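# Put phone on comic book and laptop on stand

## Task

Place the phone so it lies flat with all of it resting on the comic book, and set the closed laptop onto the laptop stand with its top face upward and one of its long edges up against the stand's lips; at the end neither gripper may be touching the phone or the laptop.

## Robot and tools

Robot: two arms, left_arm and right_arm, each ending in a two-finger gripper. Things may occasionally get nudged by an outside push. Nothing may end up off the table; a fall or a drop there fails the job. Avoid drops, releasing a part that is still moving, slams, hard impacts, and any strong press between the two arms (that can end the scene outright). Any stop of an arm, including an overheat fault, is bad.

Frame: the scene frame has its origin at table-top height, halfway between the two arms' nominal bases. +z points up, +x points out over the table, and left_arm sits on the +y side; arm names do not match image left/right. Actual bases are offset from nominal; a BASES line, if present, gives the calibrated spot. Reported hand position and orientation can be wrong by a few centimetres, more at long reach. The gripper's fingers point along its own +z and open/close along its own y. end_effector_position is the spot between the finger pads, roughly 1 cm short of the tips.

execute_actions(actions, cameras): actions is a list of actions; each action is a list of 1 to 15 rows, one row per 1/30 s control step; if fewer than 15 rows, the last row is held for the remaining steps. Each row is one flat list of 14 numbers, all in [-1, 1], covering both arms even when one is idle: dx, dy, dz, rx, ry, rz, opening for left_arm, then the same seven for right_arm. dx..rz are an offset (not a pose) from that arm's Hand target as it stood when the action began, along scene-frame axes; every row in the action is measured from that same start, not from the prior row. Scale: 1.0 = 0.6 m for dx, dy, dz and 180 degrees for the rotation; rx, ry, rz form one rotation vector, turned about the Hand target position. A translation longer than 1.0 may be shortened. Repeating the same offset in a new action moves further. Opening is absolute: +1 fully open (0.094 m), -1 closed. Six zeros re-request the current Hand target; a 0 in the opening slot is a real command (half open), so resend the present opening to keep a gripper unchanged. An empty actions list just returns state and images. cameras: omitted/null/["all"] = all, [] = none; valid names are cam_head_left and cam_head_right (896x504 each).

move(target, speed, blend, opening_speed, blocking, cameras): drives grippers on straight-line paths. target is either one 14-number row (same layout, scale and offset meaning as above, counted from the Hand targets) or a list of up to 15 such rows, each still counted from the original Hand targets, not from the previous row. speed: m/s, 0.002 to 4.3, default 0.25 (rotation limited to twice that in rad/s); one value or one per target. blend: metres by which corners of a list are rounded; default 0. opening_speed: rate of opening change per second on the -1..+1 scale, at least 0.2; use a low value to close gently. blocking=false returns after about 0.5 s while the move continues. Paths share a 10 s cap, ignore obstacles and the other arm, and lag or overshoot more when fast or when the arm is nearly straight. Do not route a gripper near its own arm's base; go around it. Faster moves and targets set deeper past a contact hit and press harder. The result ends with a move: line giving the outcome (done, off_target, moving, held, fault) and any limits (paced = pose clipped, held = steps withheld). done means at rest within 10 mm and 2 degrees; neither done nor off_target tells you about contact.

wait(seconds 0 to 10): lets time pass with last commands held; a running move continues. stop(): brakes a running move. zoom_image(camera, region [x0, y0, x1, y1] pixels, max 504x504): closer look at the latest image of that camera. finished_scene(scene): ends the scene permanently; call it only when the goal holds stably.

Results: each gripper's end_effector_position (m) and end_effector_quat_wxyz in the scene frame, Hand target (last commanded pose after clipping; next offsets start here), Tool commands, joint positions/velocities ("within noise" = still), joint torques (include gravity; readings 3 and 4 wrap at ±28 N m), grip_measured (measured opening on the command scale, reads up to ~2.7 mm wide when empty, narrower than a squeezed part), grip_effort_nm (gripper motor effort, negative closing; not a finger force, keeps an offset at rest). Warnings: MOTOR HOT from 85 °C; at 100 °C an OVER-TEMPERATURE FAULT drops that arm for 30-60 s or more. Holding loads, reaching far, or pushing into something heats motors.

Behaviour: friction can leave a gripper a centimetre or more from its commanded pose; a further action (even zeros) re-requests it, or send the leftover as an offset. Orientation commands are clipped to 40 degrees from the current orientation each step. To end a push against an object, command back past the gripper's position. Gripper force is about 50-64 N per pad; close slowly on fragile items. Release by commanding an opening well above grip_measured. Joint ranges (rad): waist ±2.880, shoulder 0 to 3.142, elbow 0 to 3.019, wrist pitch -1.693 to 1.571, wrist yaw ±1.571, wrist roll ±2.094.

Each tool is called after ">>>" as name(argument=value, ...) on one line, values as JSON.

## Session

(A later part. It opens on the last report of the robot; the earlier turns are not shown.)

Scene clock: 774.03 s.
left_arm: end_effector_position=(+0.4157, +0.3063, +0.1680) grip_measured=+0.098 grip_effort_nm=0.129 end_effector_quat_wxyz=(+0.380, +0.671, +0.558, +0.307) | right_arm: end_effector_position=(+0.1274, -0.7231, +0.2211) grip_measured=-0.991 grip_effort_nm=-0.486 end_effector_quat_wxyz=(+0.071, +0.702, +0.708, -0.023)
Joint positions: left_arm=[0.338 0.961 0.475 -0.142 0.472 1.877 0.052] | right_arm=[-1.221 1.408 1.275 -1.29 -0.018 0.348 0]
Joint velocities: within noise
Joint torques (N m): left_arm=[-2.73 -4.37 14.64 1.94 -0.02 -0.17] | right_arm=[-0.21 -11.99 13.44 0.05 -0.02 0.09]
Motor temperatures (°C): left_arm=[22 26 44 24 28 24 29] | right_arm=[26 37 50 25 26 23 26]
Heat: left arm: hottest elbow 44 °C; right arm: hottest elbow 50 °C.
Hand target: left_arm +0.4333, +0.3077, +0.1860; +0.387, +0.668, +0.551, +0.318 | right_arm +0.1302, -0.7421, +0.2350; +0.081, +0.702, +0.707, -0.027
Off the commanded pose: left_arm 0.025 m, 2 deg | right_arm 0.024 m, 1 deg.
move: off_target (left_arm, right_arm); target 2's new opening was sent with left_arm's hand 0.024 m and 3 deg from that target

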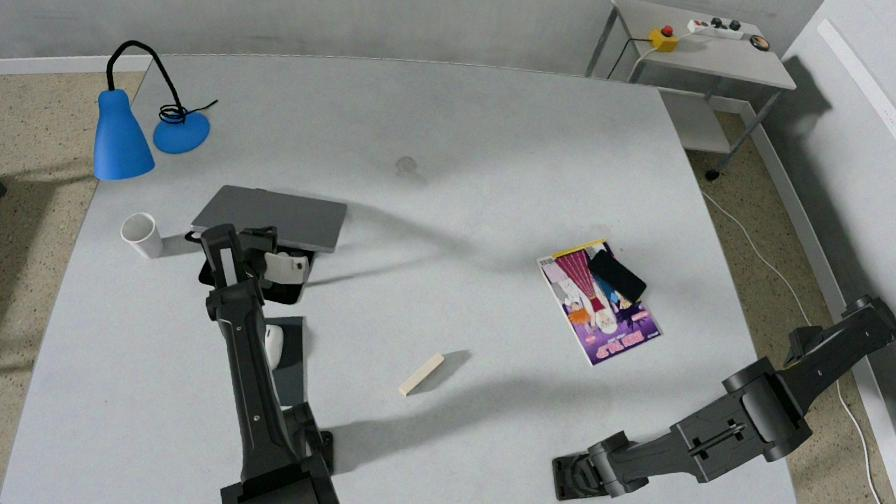

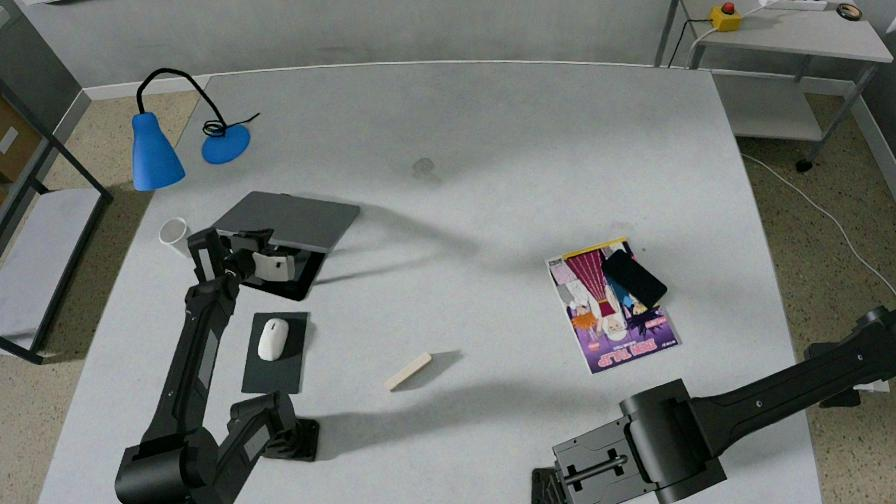

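>>> move(target=[[-0.09,-0.013,0.05,0,0,0,0.1,0,0,0,0,0,0,-1],[-0.09,-0.013,0.2,0,0,0,-1,0,0,0,0,0,0,-1],[0.278,-0.13,0.223,0.0215,0.2185,0.0573,-1,0,0,0,0,0,0,-1],[0.445,-0.12,0.023,0.0215,0.2185,0.0573,-1,0,0,0,0,0,0,-1]], speed=[0.12,0.25,0.25,0.15])

>>> zoom_image(camera="cam_head_left", region=[150, 150, 390, 310])

>>> zoom_image(camera="cam_head_right", region=[150, 150, 390, 310])

Scene clock: 796.83 s.
left_arm: end_effector_position=(+0.6735, +0.2346, +0.1678) grip_measured=-0.981 grip_effort_nm=-1.004 end_effector_quat_wxyz=(+0.098, +0.704, +0.697, +0.097) | right_arm: end_effector_position=(+0.1274, -0.7231, +0.2211) grip_measured=-0.991 grip_effort_nm=-0.491 end_effector_quat_wxyz=(+0.071, +0.702, +0.708, -0.023)
Joint positions: left_arm=[-0.041 1.874 1.698 -1.118 -0.001 1.568 0.001] | right_arm=[-1.221 1.408 1.275 -1.29 -0.018 0.348 0]
Joint velocities: within noise
Joint torques (N m): left_arm=[-2.14 -20.48 16.98 1.21 0.02 -0.01] | right_arm=[-0.15 -12.04 13.41 0.06 -0.03 0.09]
Motor temperatures (°C): left_arm=[22 26 44 24 28 24 29] | right_arm=[26 37 51 25 25 23 26]
Heat: left arm: hottest elbow 44 °C; right arm: hottest elbow 51 °C.
Hand target: left_arm +0.7003, +0.2358, +0.1995; +0.127, +0.697, +0.694, +0.126 | right_arm +0.1302, -0.7421, +0.2350; +0.081, +0.702, +0.707, -0.027
Off the commanded pose: left_arm 0.042 m, 5 deg | right_arm 0.024 m, 1 deg.
move: off_target (left_arm, right_arm); target 2's new opening was sent with left_arm's hand 0.038 m and 3 deg from that target

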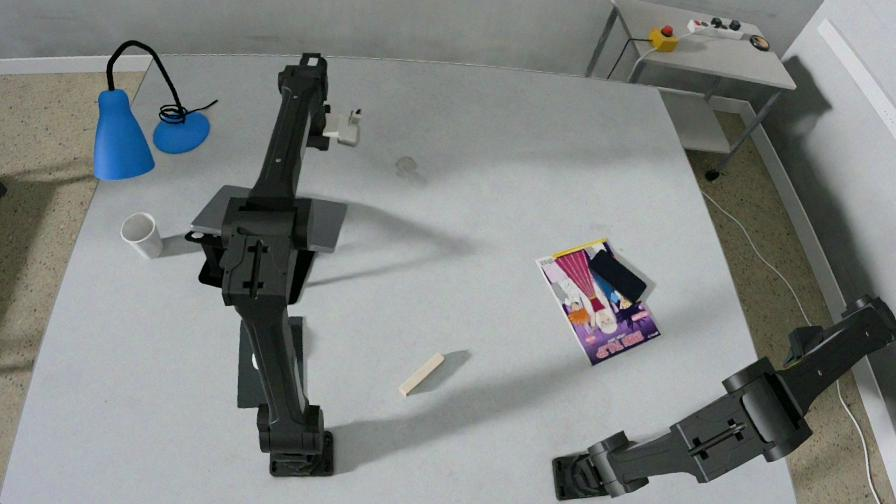

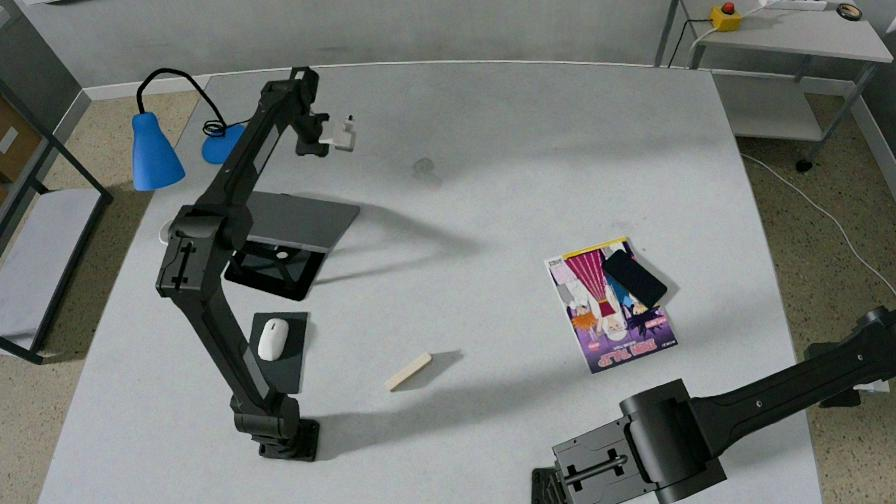

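Scaled by 2.100.

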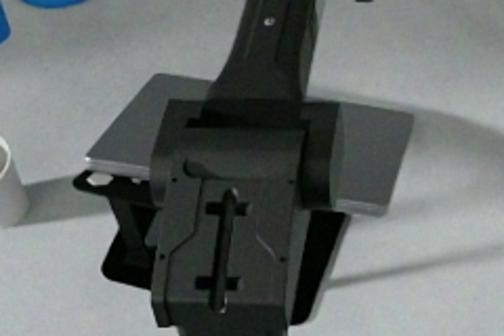

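Scaled by 2.100.

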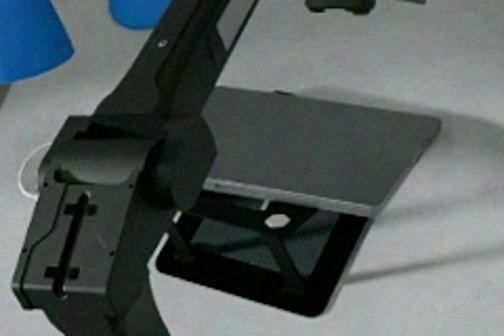

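>>> move(target=[[0.01,0,-0.26,0,0,0,-1,0,0,0,0,0,0,-1]], speed=[0.15])

>>> zoom_image(camera="cam_head_right", region=[150, 120, 390, 310])

Scene clock: 801.53 s.
left_arm: end_effector_position=(+0.7049, +0.2342, +0.0466) grip_measured=-0.981 grip_effort_nm=-1.004 end_effector_quat_wxyz=(+0.124, +0.699, +0.693, +0.123) | right_arm: end_effector_position=(+0.1274, -0.7231, +0.2211) grip_measured=-0.991 grip_effort_nm=-0.491 end_effector_quat_wxyz=(+0.071, +0.702, +0.708, -0.023)
Joint positions: left_arm=[-0.041 2.014 1.564 -0.769 -0.001 1.568 0.001] | right_arm=[-1.221 1.408 1.275 -1.29 -0.018 0.348 0]
Joint velocities: within noise
Joint torques (N m): left_arm=[-1.38 -21.71 9.24 1.46 0.04 -0.04] | right_arm=[-0.15 -11.99 13.44 0.05 -0.02 0.09]
Motor temperatures (°C): left_arm=[22 26 44 24 28 24 29] | right_arm=[26 37 51 25 25 23 26]
Heat: left arm: hottest elbow 44 °C; right arm: hottest elbow 51 °C.
Hand target: left_arm +0.7063, +0.2357, +0.0438; +0.127, +0.697, +0.694, +0.126 | right_arm +0.1302, -0.7421, +0.2350; +0.081, +0.702, +0.707, -0.027
Off the commanded pose: left_arm 0.004 m, 0 deg | right_arm 0.024 m, 1 deg.
move: off_target (right_arm)

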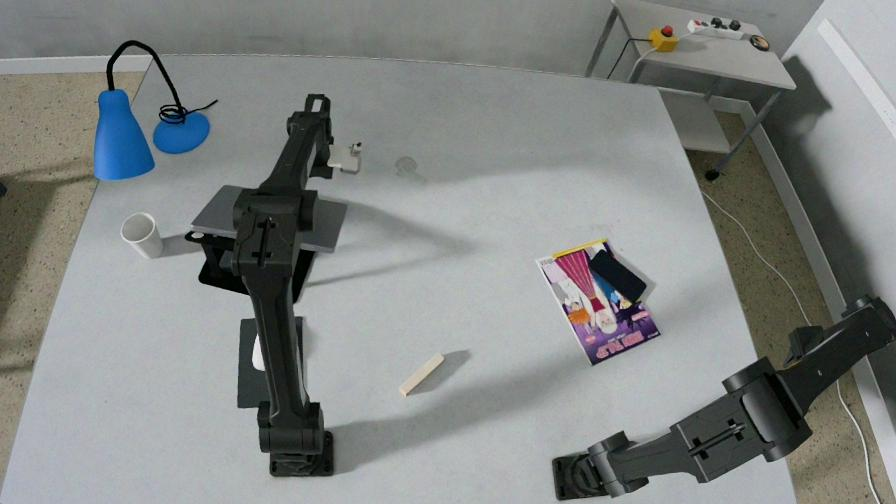

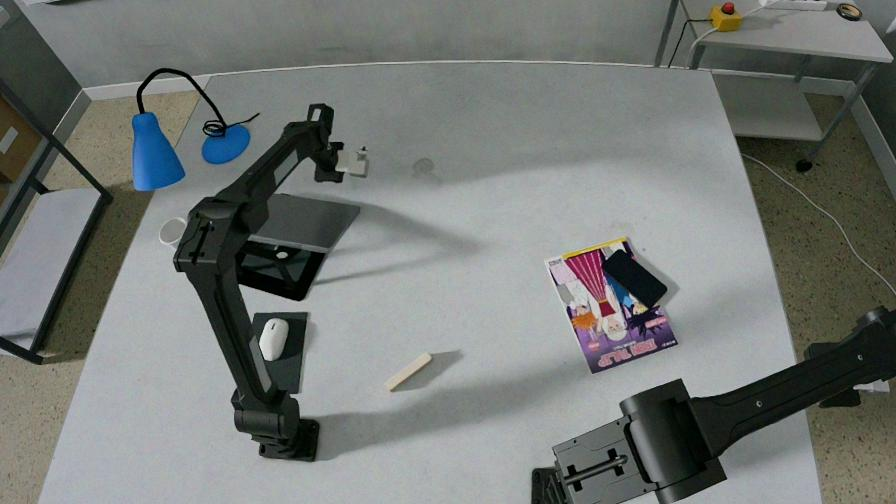

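Scaled by 2.100.

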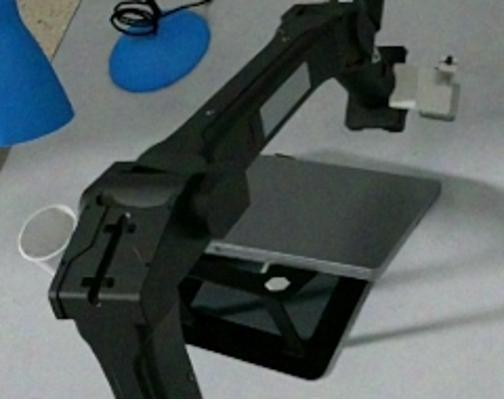

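>>> move(target=[[-0.10,-0.01,-0.005,0,0,0,-1,0,0,0,0,0,0,-1],[-0.17,-0.01,-0.005,0,0,0,-1,0,0,0,0,0,0,-1]], speed=[0.1,0.04])

>>> zoom_image(camera="cam_head_right", region=[150, 120, 390, 310])

>>> zoom_image(camera="cam_head_left", region=[150, 120, 390, 310])

Scene clock: 806.40 s.
left_arm: end_effector_position=(+0.6137, +0.2355, +0.0422) grip_measured=-0.981 grip_effort_nm=-0.994 end_effector_quat_wxyz=(+0.130, +0.697, +0.693, +0.129) | right_arm: end_effector_position=(+0.1274, -0.7231, +0.2211) grip_measured=-0.991 grip_effort_nm=-0.486 end_effector_quat_wxyz=(+0.071, +0.702, +0.708, -0.023)
Joint positions: left_arm=[-0.041 1.806 1.22 -0.616 -0.002 1.564 0.001] | right_arm=[-1.221 1.408 1.275 -1.29 -0.018 0.348 0]
Joint velocities: within noise
Joint torques (N m): left_arm=[-2.14 -18.14 7.08 0.72 -0.18 -0.1] | right_arm=[-0.09 -11.99 13.44 0.09 -0.02 0.08]
Motor temperatures (°C): left_arm=[22 27 44 24 28 24 29] | right_arm=[26 37 51 25 25 23 26]
Heat: left arm: hottest elbow 44 °C; right arm: hottest elbow 51 °C.
Hand target: left_arm +0.6044, +0.2298, +0.0409; +0.127, +0.697, +0.694, +0.126 | right_arm +0.1302, -0.7421, +0.2350; +0.081, +0.702, +0.707, -0.027
Off the commanded pose: left_arm 0.011 m, 1 deg | right_arm 0.024 m, 1 deg.
move: off_target (left_arm, right_arm)

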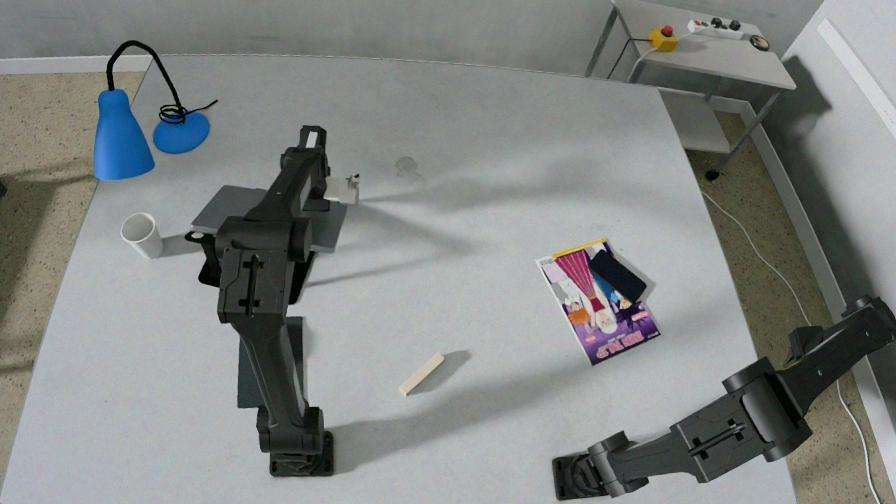

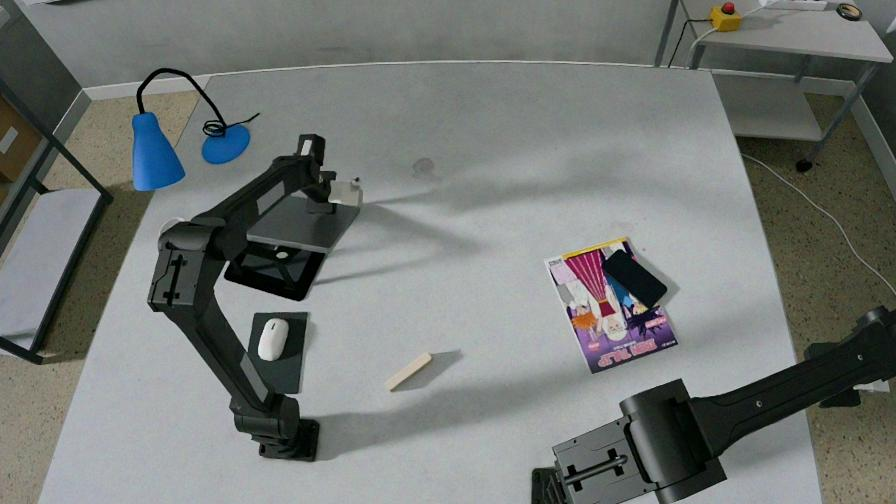

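Scaled by 2.100.

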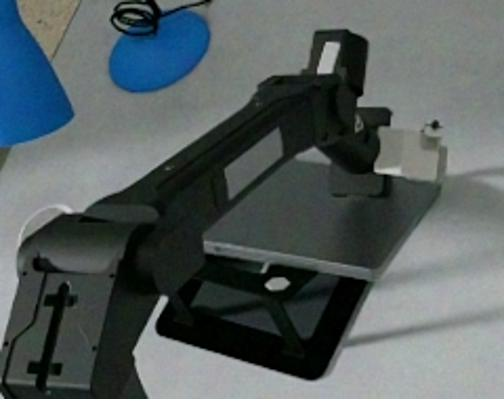

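Scaled by 2.100.

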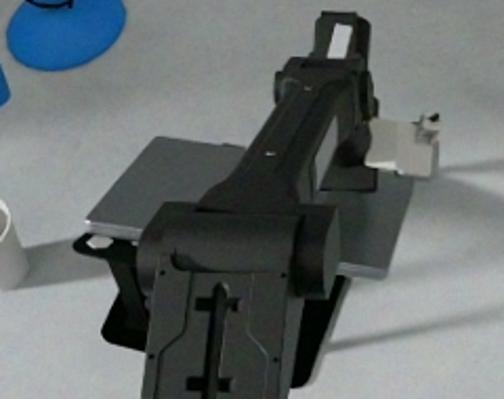

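>>> move(target=[[-0.05,0,0,0,0,0,-1,0,0,0,0,0,0,-1],[-0.085,0,0,0,0,0,-1,0,0,0,0,0,0,-1]], speed=[0.06,0.04])

>>> zoom_image(camera="cam_head_right", region=[150, 120, 390, 310])

>>> zoom_image(camera="cam_head_left", region=[150, 120, 390, 310])

Scene clock: 810.30 s.
left_arm: end_effector_position=(+0.5751, +0.2350, +0.0593) grip_measured=-0.981 grip_effort_nm=-0.989 end_effector_quat_wxyz=(+0.147, +0.694, +0.690, +0.146) | right_arm: end_effector_position=(+0.1274, -0.7231, +0.2211) grip_measured=-0.991 grip_effort_nm=-0.491 end_effector_quat_wxyz=(+0.071, +0.702, +0.708, -0.023)
Joint positions: left_arm=[-0.043 1.677 1.077 -0.553 -0.003 1.563 0.001] | right_arm=[-1.221 1.408 1.275 -1.29 -0.018 0.348 0]
Joint velocities: within noise
Joint torques (N m): left_arm=[-2.08 -15.74 5.59 0.21 -0.18 -0.16] | right_arm=[-0.15 -11.99 13.44 0.06 -0.02 0.08]
Motor temperatures (°C): left_arm=[22 27 43 24 28 24 29] | right_arm=[26 37 51 25 25 23 26]
Heat: left arm: hottest elbow 43 °C; right arm: hottest elbow 51 °C.
Hand target: left_arm +0.5534, +0.2297, +0.0408; +0.127, +0.697, +0.694, +0.126 | right_arm +0.1302, -0.7421, +0.2350; +0.081, +0.702, +0.707, -0.027
Off the commanded pose: left_arm 0.029 m, 3 deg | right_arm 0.024 m, 1 deg.
move: off_target (left_arm, right_arm)

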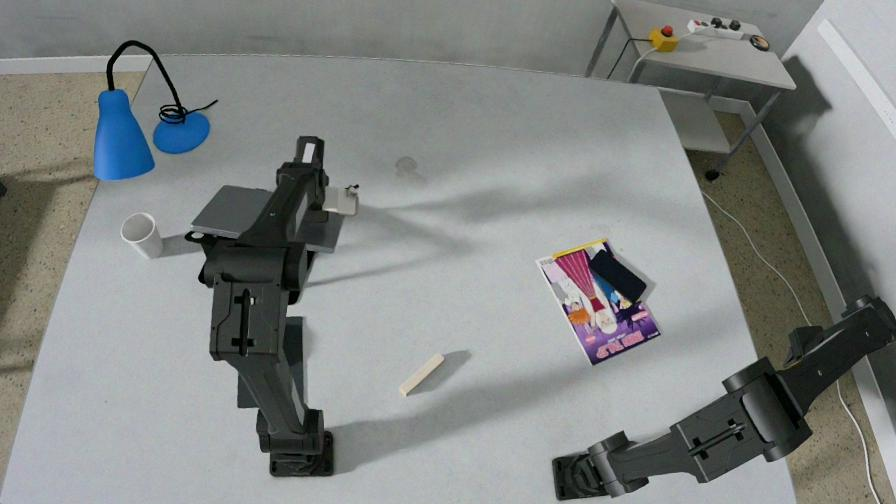

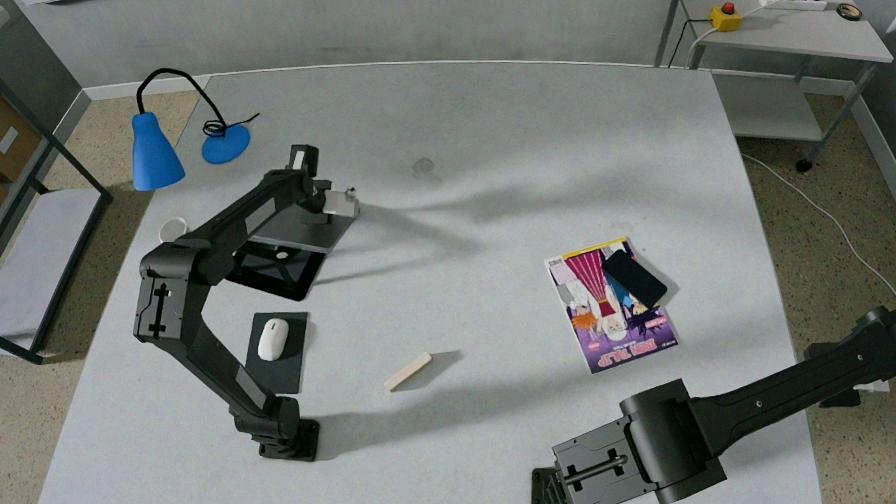

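Scaled by 2.100.

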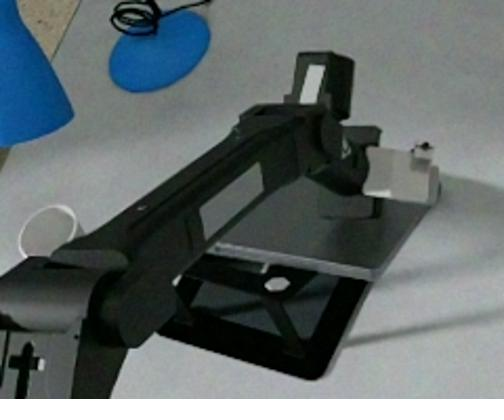

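Scaled by 2.100.

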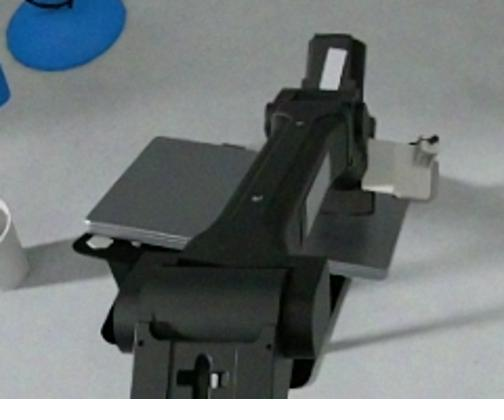

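>>> move(target=[[0,0,0.35,0,0,0,-1,0,0,0,0,0,0,-1],[-0.29,0.284,0.4,-0.0215,-0.2185,-0.0573,-1,0,0,0,0,0,0,-1],[-0.264,0.35,0.207,-0.0215,-0.2185,-0.0573,-1,0,0,0,0,0,0,-1]], speed=[0.2,0.25,0.15])

>>> zoom_image(camera="cam_head_right", region=[150, 150, 390, 310])

>>> zoom_image(camera="cam_head_left", region=[150, 150, 390, 310])

Scene clock: 822.07 s.
left_arm: end_effector_position=(+0.3977, +0.4342, +0.1682) grip_measured=-0.981 grip_effort_nm=-0.984 end_effector_quat_wxyz=(+0.399, +0.633, +0.576, +0.329) | right_arm: end_effector_position=(+0.1274, -0.7231, +0.2211) grip_measured=-0.991 grip_effort_nm=-0.486 end_effector_quat_wxyz=(+0.071, +0.702, +0.708, -0.023)
Joint positions: left_arm=[0.751 1.143 0.572 -0.145 0.784 2.072 0.001] | right_arm=[-1.221 1.408 1.275 -1.29 -0.018 0.348 0]
Joint velocities: within noise
Joint torques (N m): left_arm=[-0.5 -6.77 8.96 1.98 0.41 0.05] | right_arm=[-0.15 -11.99 13.44 0.06 -0.03 0.08]
Motor temperatures (°C): left_arm=[22 27 42 24 28 24 29] | right_arm=[26 37 51 25 25 23 26]
Heat: left arm: hottest elbow 42 °C; right arm: hottest elbow 51 °C.
Hand target: left_arm +0.3950, +0.4398, +0.1650; +0.387, +0.668, +0.551, +0.318 | right_arm +0.1302, -0.7421, +0.2350; +0.081, +0.702, +0.707, -0.027
Off the commanded pose: left_arm 0.007 m, 5 deg | right_arm 0.024 m, 1 deg.
joint sent to its limit (left arm) — joint 6 (wrist roll), upper limit. The joint targets are off in orientation, not in position.
move: off_target (left_arm, right_arm)

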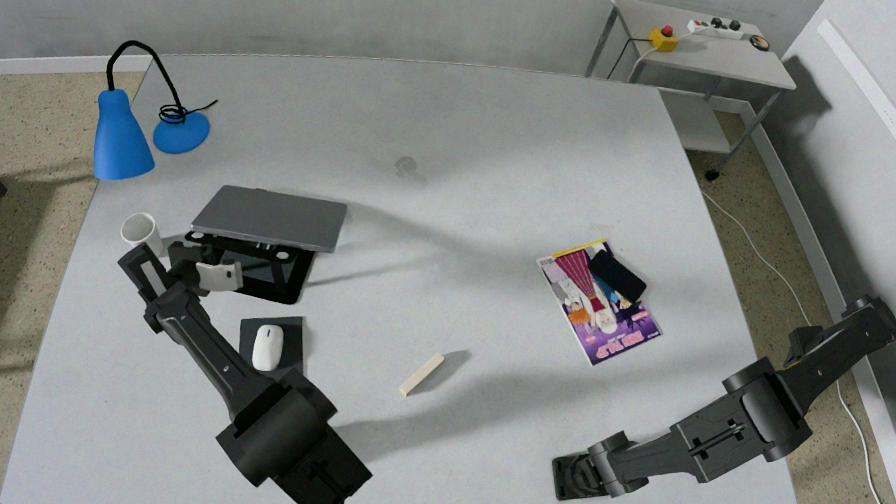

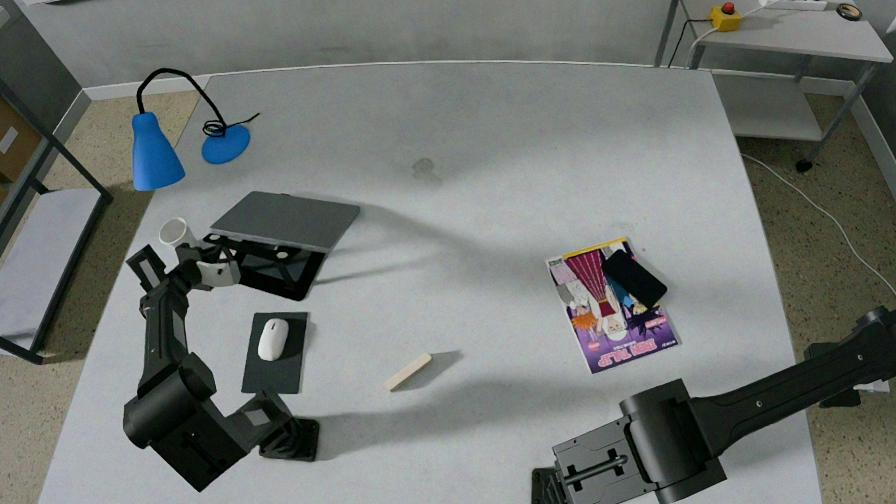

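Scaled by 2.100.

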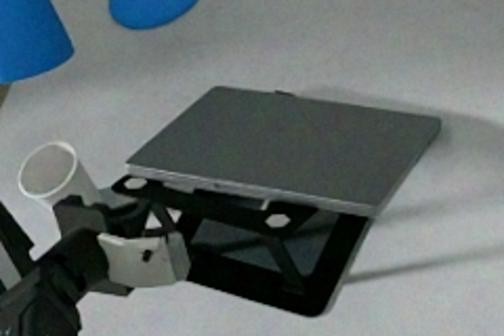

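Scaled by 2.100.

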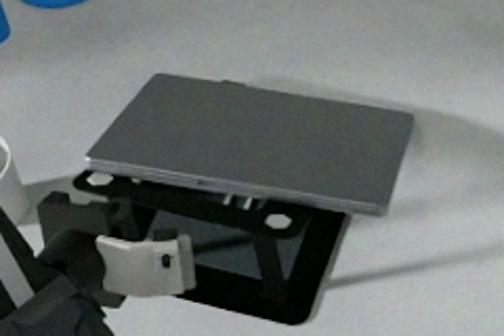

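>>> move(target=[[0.01,0,-0.047,0,0,0,-1,0,0,0,0,0,0,-1],[0.08,-0.012,-0.047,0,0,0,-1,0,0,0,0,0,0,-1]], speed=[0.1,0.05])

>>> zoom_image(camera="cam_head_right", region=[150, 150, 390, 310])

>>> zoom_image(camera="cam_head_left", region=[150, 150, 390, 310])

Scene clock: 831.60 s.
left_arm: end_effector_position=(+0.4196, +0.4206, +0.1145) grip_measured=-0.981 grip_effort_nm=-0.984 end_effector_quat_wxyz=(+0.389, +0.652, +0.579, +0.296) | right_arm: end_effector_position=(+0.1274, -0.7231, +0.2211) grip_measured=-0.991 grip_effort_nm=-0.491 end_effector_quat_wxyz=(+0.071, +0.702, +0.708, -0.023)
Joint positions: left_arm=[0.672 1.297 0.558 -0.035 0.727 2.073 0.001] | right_arm=[-1.221 1.408 1.275 -1.29 -0.018 0.348 0]
Joint velocities: within noise
Joint torques (N m): left_arm=[-3.08 -8.76 14.13 1.73 0.19 0.02] | right_arm=[-0.15 -11.93 13.42 0.05 -0.03 0.09]
Motor temperatures (°C): left_arm=[22 27 42 24 28 24 30] | right_arm=[26 37 51 25 25 23 26]
Heat: left arm: hottest elbow 42 °C; right arm: hottest elbow 51 °C.
Hand target: left_arm +0.4429, +0.4326, +0.1368; +0.387, +0.668, +0.551, +0.318 | right_arm +0.1302, -0.7421, +0.2350; +0.081, +0.702, +0.707, -0.027
Off the commanded pose: left_arm 0.034 m, 4 deg | right_arm 0.024 m, 1 deg.
joint sent to its limit (left arm) — joint 6 (wrist roll), upper limit. The joint targets still meet the commanded pose.
move: off_target (left_arm, right_arm)

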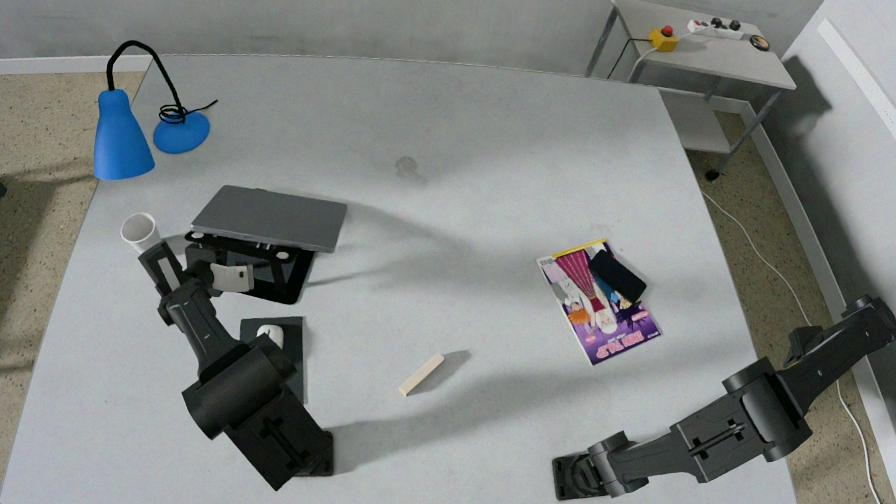

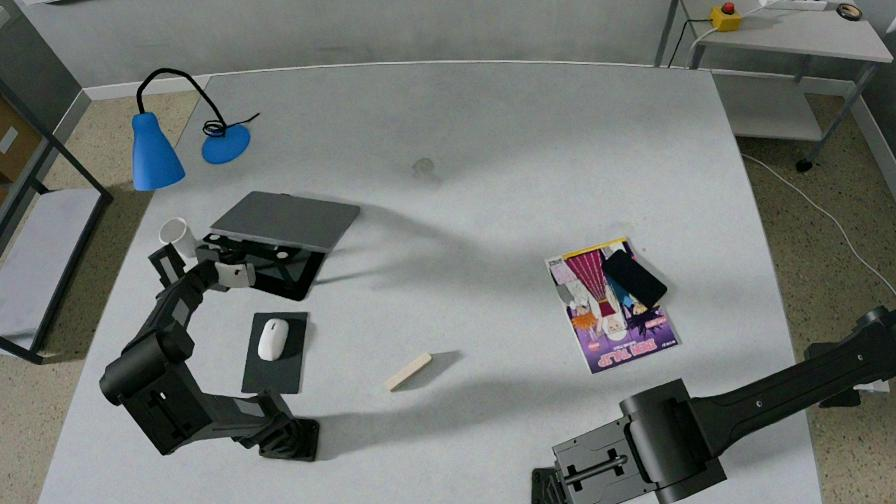

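Scaled by 2.100.

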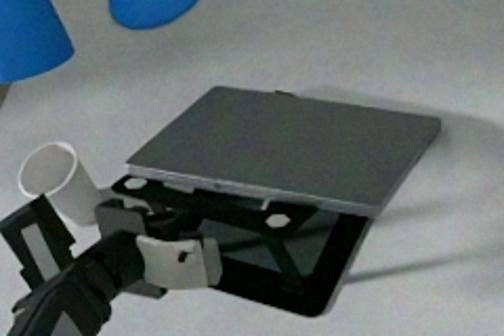

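Scaled by 2.100.

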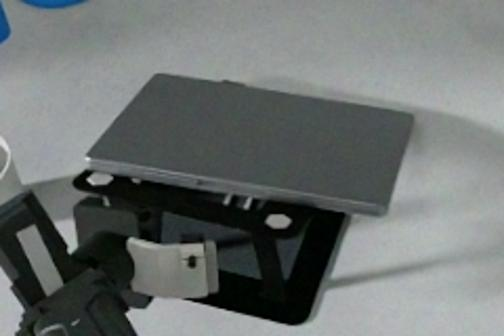

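>>> move(target=[[-0.09,0.012,0.0,0,0,0,-1,0,0,0,0,0,0,-1],[-0.07,0.01,0.06,0,0,0,-1,0,0,0,0,0,0,-1],[0.0,-0.002,0.05,0,0,0,-1,0,0,0,0,0,0,-1]], speed=[0.1,0.1,0.05])

>>> zoom_image(camera="cam_head_right", region=[150, 150, 390, 310])

>>> zoom_image(camera="cam_head_left", region=[150, 150, 390, 310])

Scene clock: 836.80 s.
left_arm: end_effector_position=(+0.4141, +0.4189, +0.1339) grip_measured=-0.981 grip_effort_nm=-0.989 end_effector_quat_wxyz=(+0.386, +0.651, +0.585, +0.291) | right_arm: end_effector_position=(+0.1274, -0.7231, +0.2211) grip_measured=-0.991 grip_effort_nm=-0.491 end_effector_quat_wxyz=(+0.071, +0.702, +0.708, -0.023)
Joint positions: left_arm=[0.676 1.232 0.579 -0.138 0.723 2.074 0.001] | right_arm=[-1.221 1.408 1.275 -1.29 -0.018 0.348 0]
Joint velocities: within noise
Joint torques (N m): left_arm=[-3.19 -7.71 16.29 1.4 0.35 0.03] | right_arm=[-0.21 -11.99 13.42 0.08 -0.03 0.08]
Motor temperatures (°C): left_arm=[22 27 42 24 28 24 30] | right_arm=[26 37 51 25 25 23 26]
Heat: left arm: hottest elbow 42 °C; right arm: hottest elbow 51 °C.
Hand target: left_arm +0.4429, +0.4314, +0.1667; +0.387, +0.668, +0.551, +0.318 | right_arm +0.1302, -0.7421, +0.2350; +0.081, +0.702, +0.707, -0.027
Off the commanded pose: left_arm 0.045 m, 5 deg | right_arm 0.024 m, 1 deg.
joint sent to its limit (left arm) — joint 6 (wrist roll), upper limit. The joint targets are off in position, not in orientation.
move: off_target (left_arm, right_arm)

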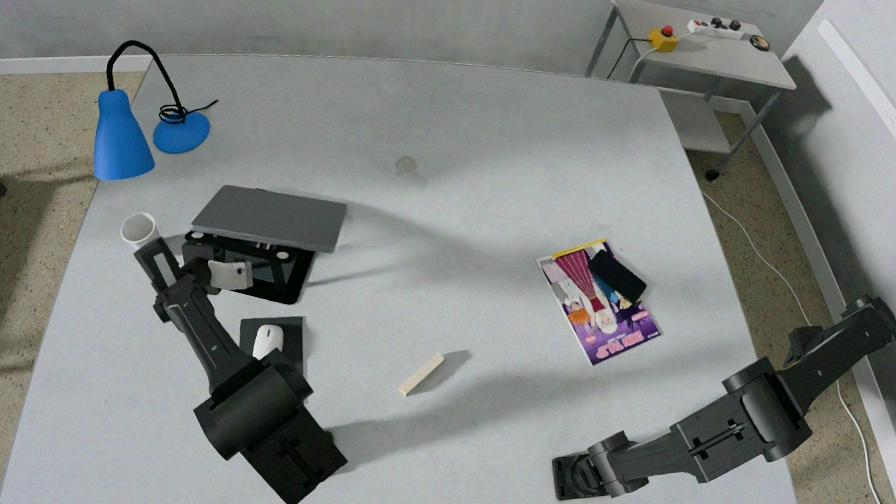

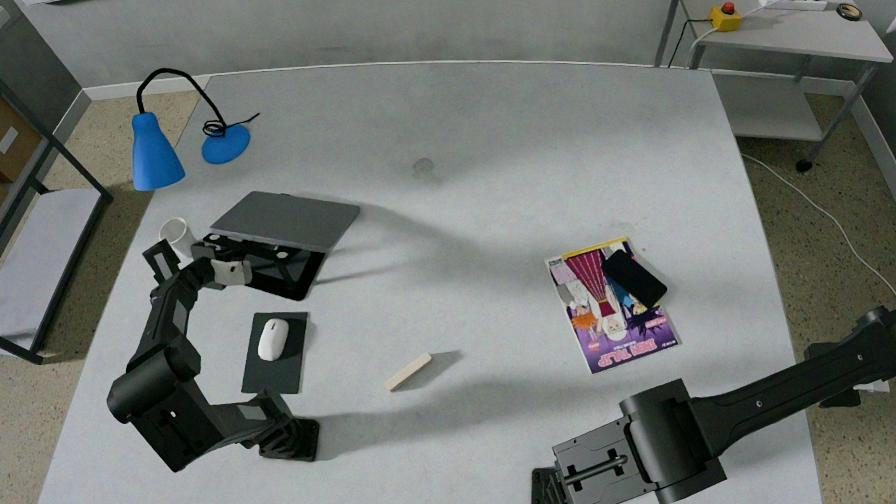

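Scaled by 2.100.

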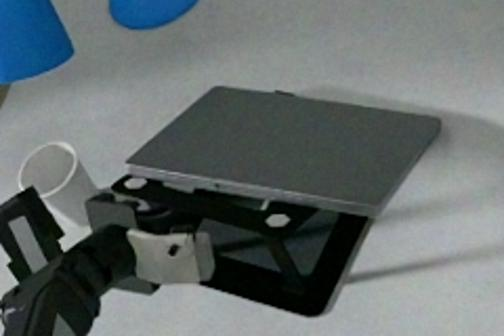

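Scaled by 2.100.

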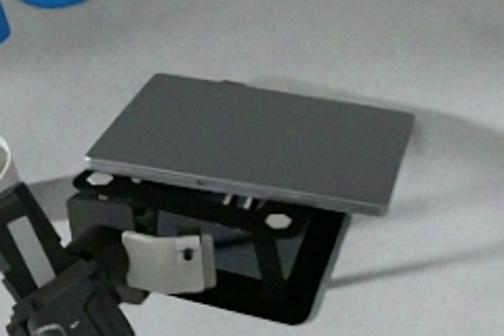

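>>> move(target=[[-0.14,0.006,-0.045,0,0,0,-1,0,0,0,0,0,0,-1],[-0.14,0.006,0.16,0,0,0,-1,0,0,0,0,0,0,-1],[-0.14,0.006,0.16,-0.239,0.291,0.503,-1,0,0,0,0,0,0,-1],[-0.088,0.006,0.02,-0.239,0.291,0.503,-1,0,0,0,0,0,0,-1]], speed=[0.12,0.2,0.4,0.15])

>>> zoom_image(camera="cam_head_right", region=[150, 150, 390, 310])

>>> zoom_image(camera="cam_head_left", region=[150, 150, 390, 310])

Scene clock: 849.20 s.
left_arm: end_effector_position=(+0.3862, +0.4395, +0.1821) grip_measured=-0.981 grip_effort_nm=-0.979 end_effector_quat_wxyz=(-0.002, -0.001, +1.000, +0.000) | right_arm: end_effector_position=(+0.1274, -0.7231, +0.2211) grip_measured=-0.991 grip_effort_nm=-0.491 end_effector_quat_wxyz=(+0.071, +0.702, +0.708, -0.023)
Joint positions: left_arm=[0.477 1.428 1.198 -1.343 -0.002 0.504 0.001] | right_arm=[-1.221 1.408 1.275 -1.29 -0.018 0.348 0]
Joint velocities: within noise
Joint torques (N m): left_arm=[-2.73 -12.57 9.42 0.81 0.02 -0.08] | right_arm=[-0.21 -12.04 13.44 0.03 -0.03 0.09]
Motor temperatures (°C): left_arm=[22 26 43 24 28 24 30] | right_arm=[26 37 51 25 25 23 26]
Heat: left arm: hottest elbow 43 °C; right arm: hottest elbow 51 °C.
Hand target: left_arm +0.3901, +0.4350, +0.1788; +0.000, +0.001, +1.000, +0.001 | right_arm +0.1302, -0.7421, +0.2350; +0.081, +0.702, +0.707, -0.027
Off the commanded pose: left_arm 0.007 m, 0 deg | right_arm 0.024 m, 1 deg.
move: off_target (right_arm)

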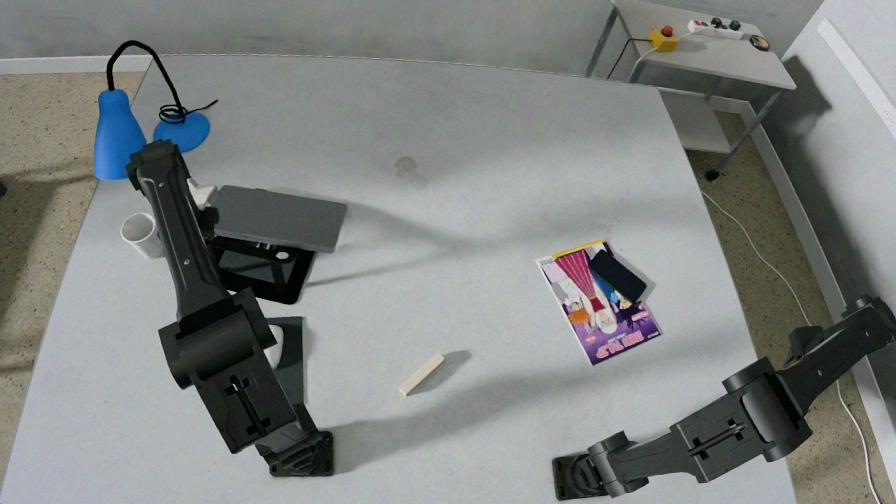

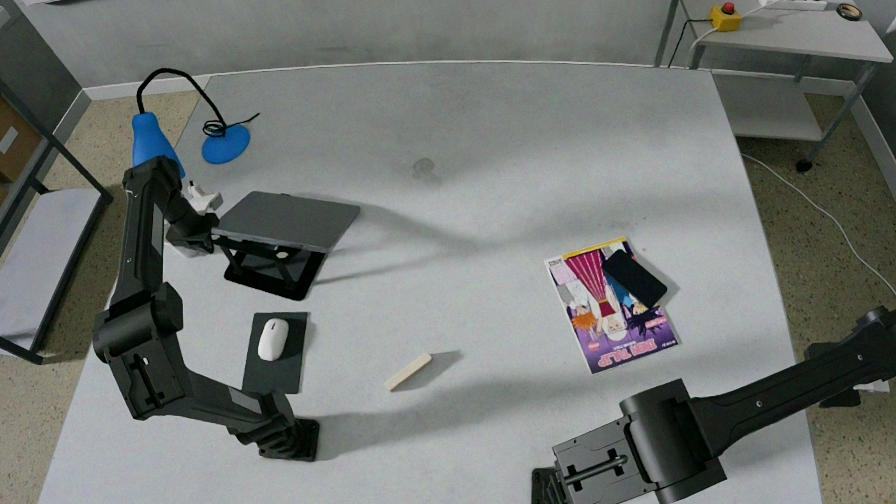

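Scaled by 2.100.

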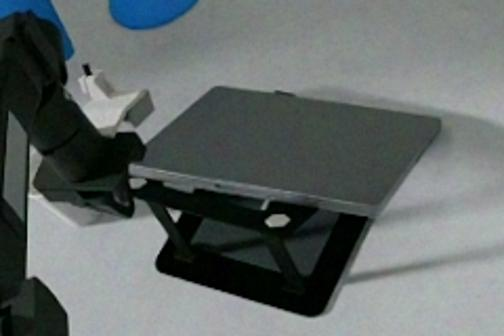

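Scaled by 2.100.

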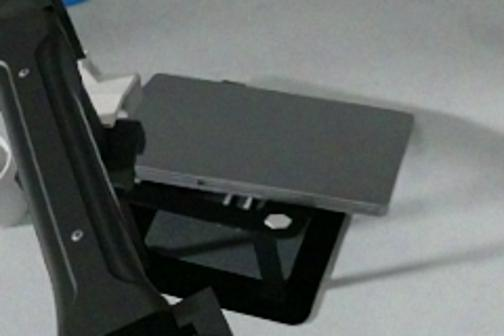

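>>> move(target=[[-0.03,-0.075,0,0,0,0,-1,0,0,0,0,0,0,-1],[-0.03,-0.075,-0.05,0,0,0,-1,0,0,0,0,0,0,-1]], speed=[0.12,0.1])

>>> zoom_image(camera="cam_head_right", region=[150, 150, 390, 310])

>>> zoom_image(camera="cam_head_left", region=[150, 150, 390, 310])

Scene clock: 854.40 s.
left_arm: end_effector_position=(+0.3702, +0.3941, +0.1529) grip_measured=-0.981 grip_effort_nm=-0.984 end_effector_quat_wxyz=(+0.000, +0.000, +1.000, +0.000) | right_arm: end_effector_position=(+0.1274, -0.7231, +0.2211) grip_measured=-0.991 grip_effort_nm=-0.486 end_effector_quat_wxyz=(+0.071, +0.702, +0.708, -0.023)
Joint positions: left_arm=[0.391 1.357 1.048 -1.261 -0.001 0.419 0.001] | right_arm=[-1.221 1.408 1.275 -1.29 -0.018 0.348 0]
Joint velocities: within noise
Joint torques (N m): left_arm=[-2.73 -11.16 9.02 0.69 0.01 -0.06] | right_arm=[-0.21 -11.99 13.42 0.06 -0.02 0.09]
Motor temperatures (°C): left_arm=[22 26 43 24 28 24 30] | right_arm=[26 37 52 25 25 23 26]
Heat: left arm: hottest elbow 43 °C; right arm: hottest elbow 52 °C.
Hand target: left_arm +0.3721, +0.3900, +0.1488; +0.000, +0.001, +1.000, +0.001 | right_arm +0.1302, -0.7421, +0.2350; +0.081, +0.702, +0.707, -0.027
Off the commanded pose: left_arm 0.006 m, 0 deg | right_arm 0.024 m, 1 deg.
move: off_target (right_arm)

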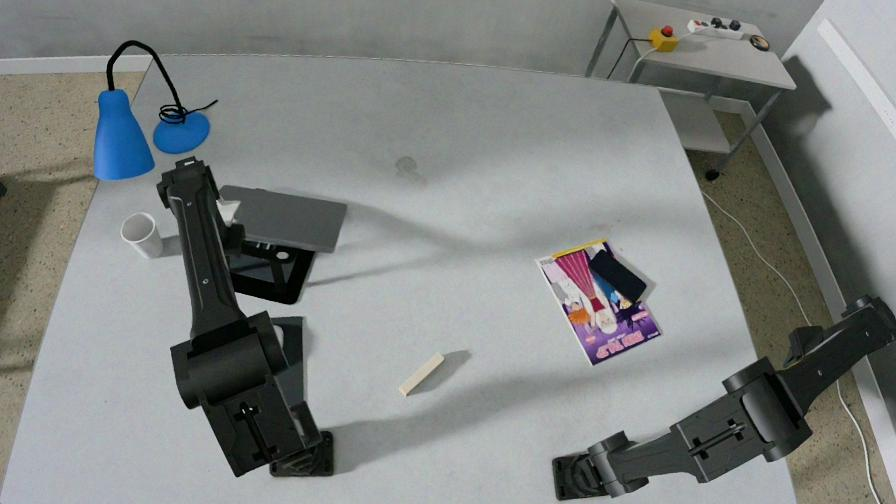

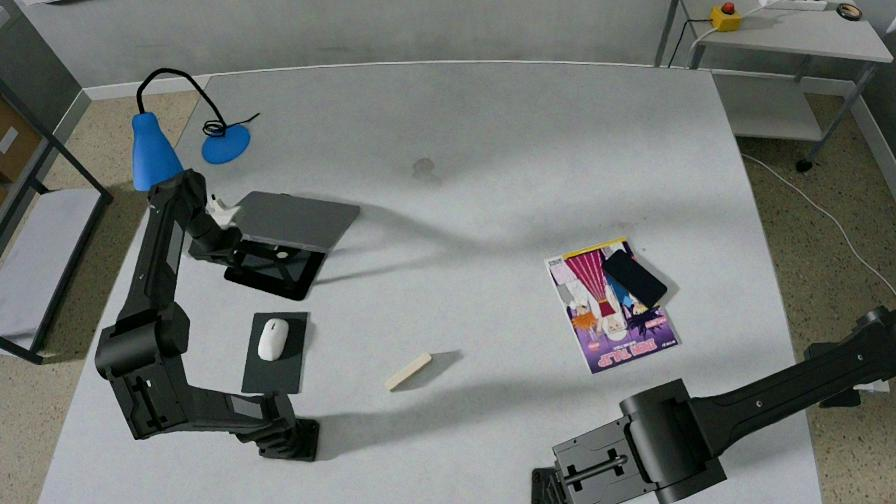

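Scaled by 2.100.

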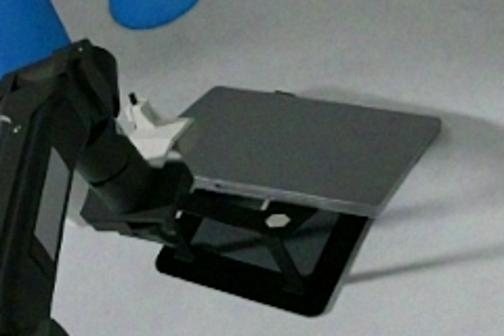

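Scaled by 2.100.

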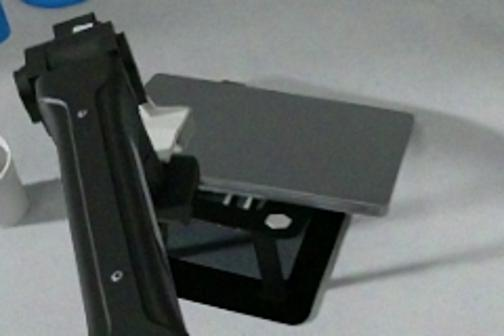

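>>> move(target=[[0.08,0,0,0,0,0,-1,0,0,0,0,0,0,-1],[0.15,0,0,0,0,0,-1,0,0,0,0,0,0,-1]], speed=[0.1,0.05])

>>> zoom_image(camera="cam_head_right", region=[150, 150, 390, 310])

>>> zoom_image(camera="cam_head_left", region=[150, 150, 390, 310])

Scene clock: 864.63 s.
left_arm: end_effector_position=(+0.4117, +0.3864, +0.1290) grip_measured=-0.981 grip_effort_nm=-0.979 end_effector_quat_wxyz=(-0.050, -0.005, +0.999, -0.014) | right_arm: end_effector_position=(+0.1274, -0.7231, +0.2211) grip_measured=-0.991 grip_effort_nm=-0.491 end_effector_quat_wxyz=(+0.071, +0.702, +0.708, -0.023)
Joint positions: left_arm=[0.33 1.535 1.166 -1.305 -0.007 0.348 0.001] | right_arm=[-1.221 1.408 1.275 -1.29 -0.018 0.348 0]
Joint velocities: within noise
Joint torques (N m): left_arm=[-3.66 -11.81 17.98 1.39 0.32 -0.13] | right_arm=[-0.09 -11.99 13.44 0.05 -0.02 0.08]
Motor temperatures (°C): left_arm=[22 26 42 24 28 24 30] | right_arm=[26 37 52 25 25 23 26]
Heat: left arm: hottest elbow 42 °C; right arm: hottest elbow 52 °C.
Hand target: left_arm +0.4621, +0.3899, +0.1488; +0.000, +0.000, +1.000, +0.000 | right_arm +0.1302, -0.7421, +0.2350; +0.081, +0.702, +0.707, -0.027
Off the commanded pose: left_arm 0.054 m, 6 deg | right_arm 0.024 m, 1 deg.
move: off_target (left_arm, right_arm)

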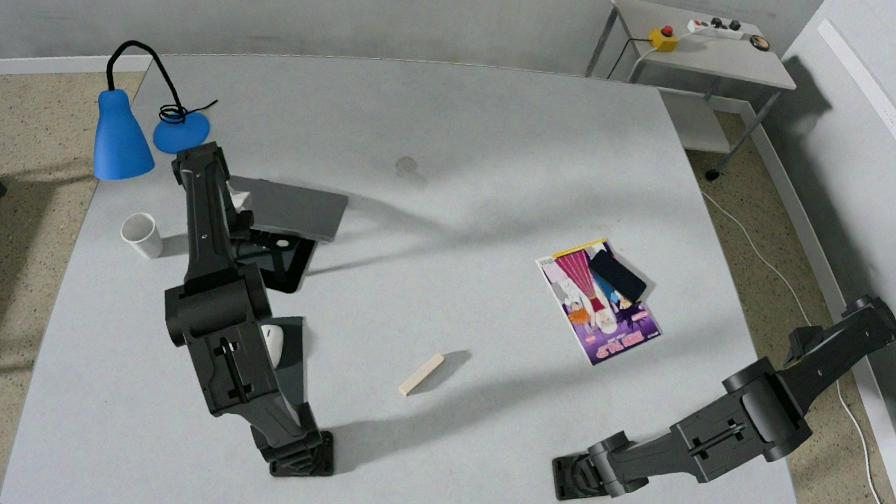

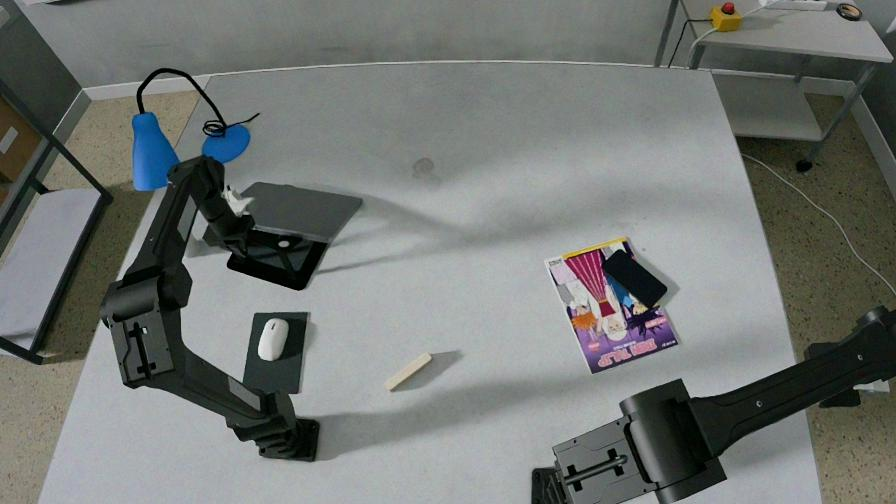

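Scaled by 2.100.

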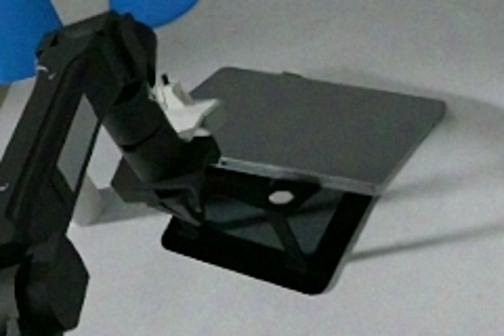

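Scaled by 2.100.

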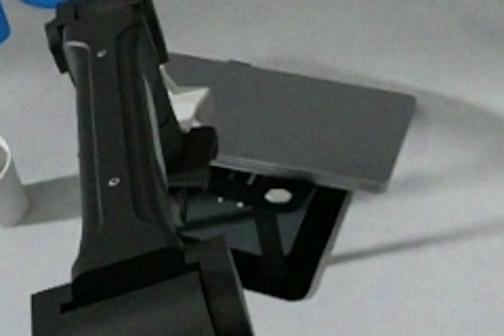

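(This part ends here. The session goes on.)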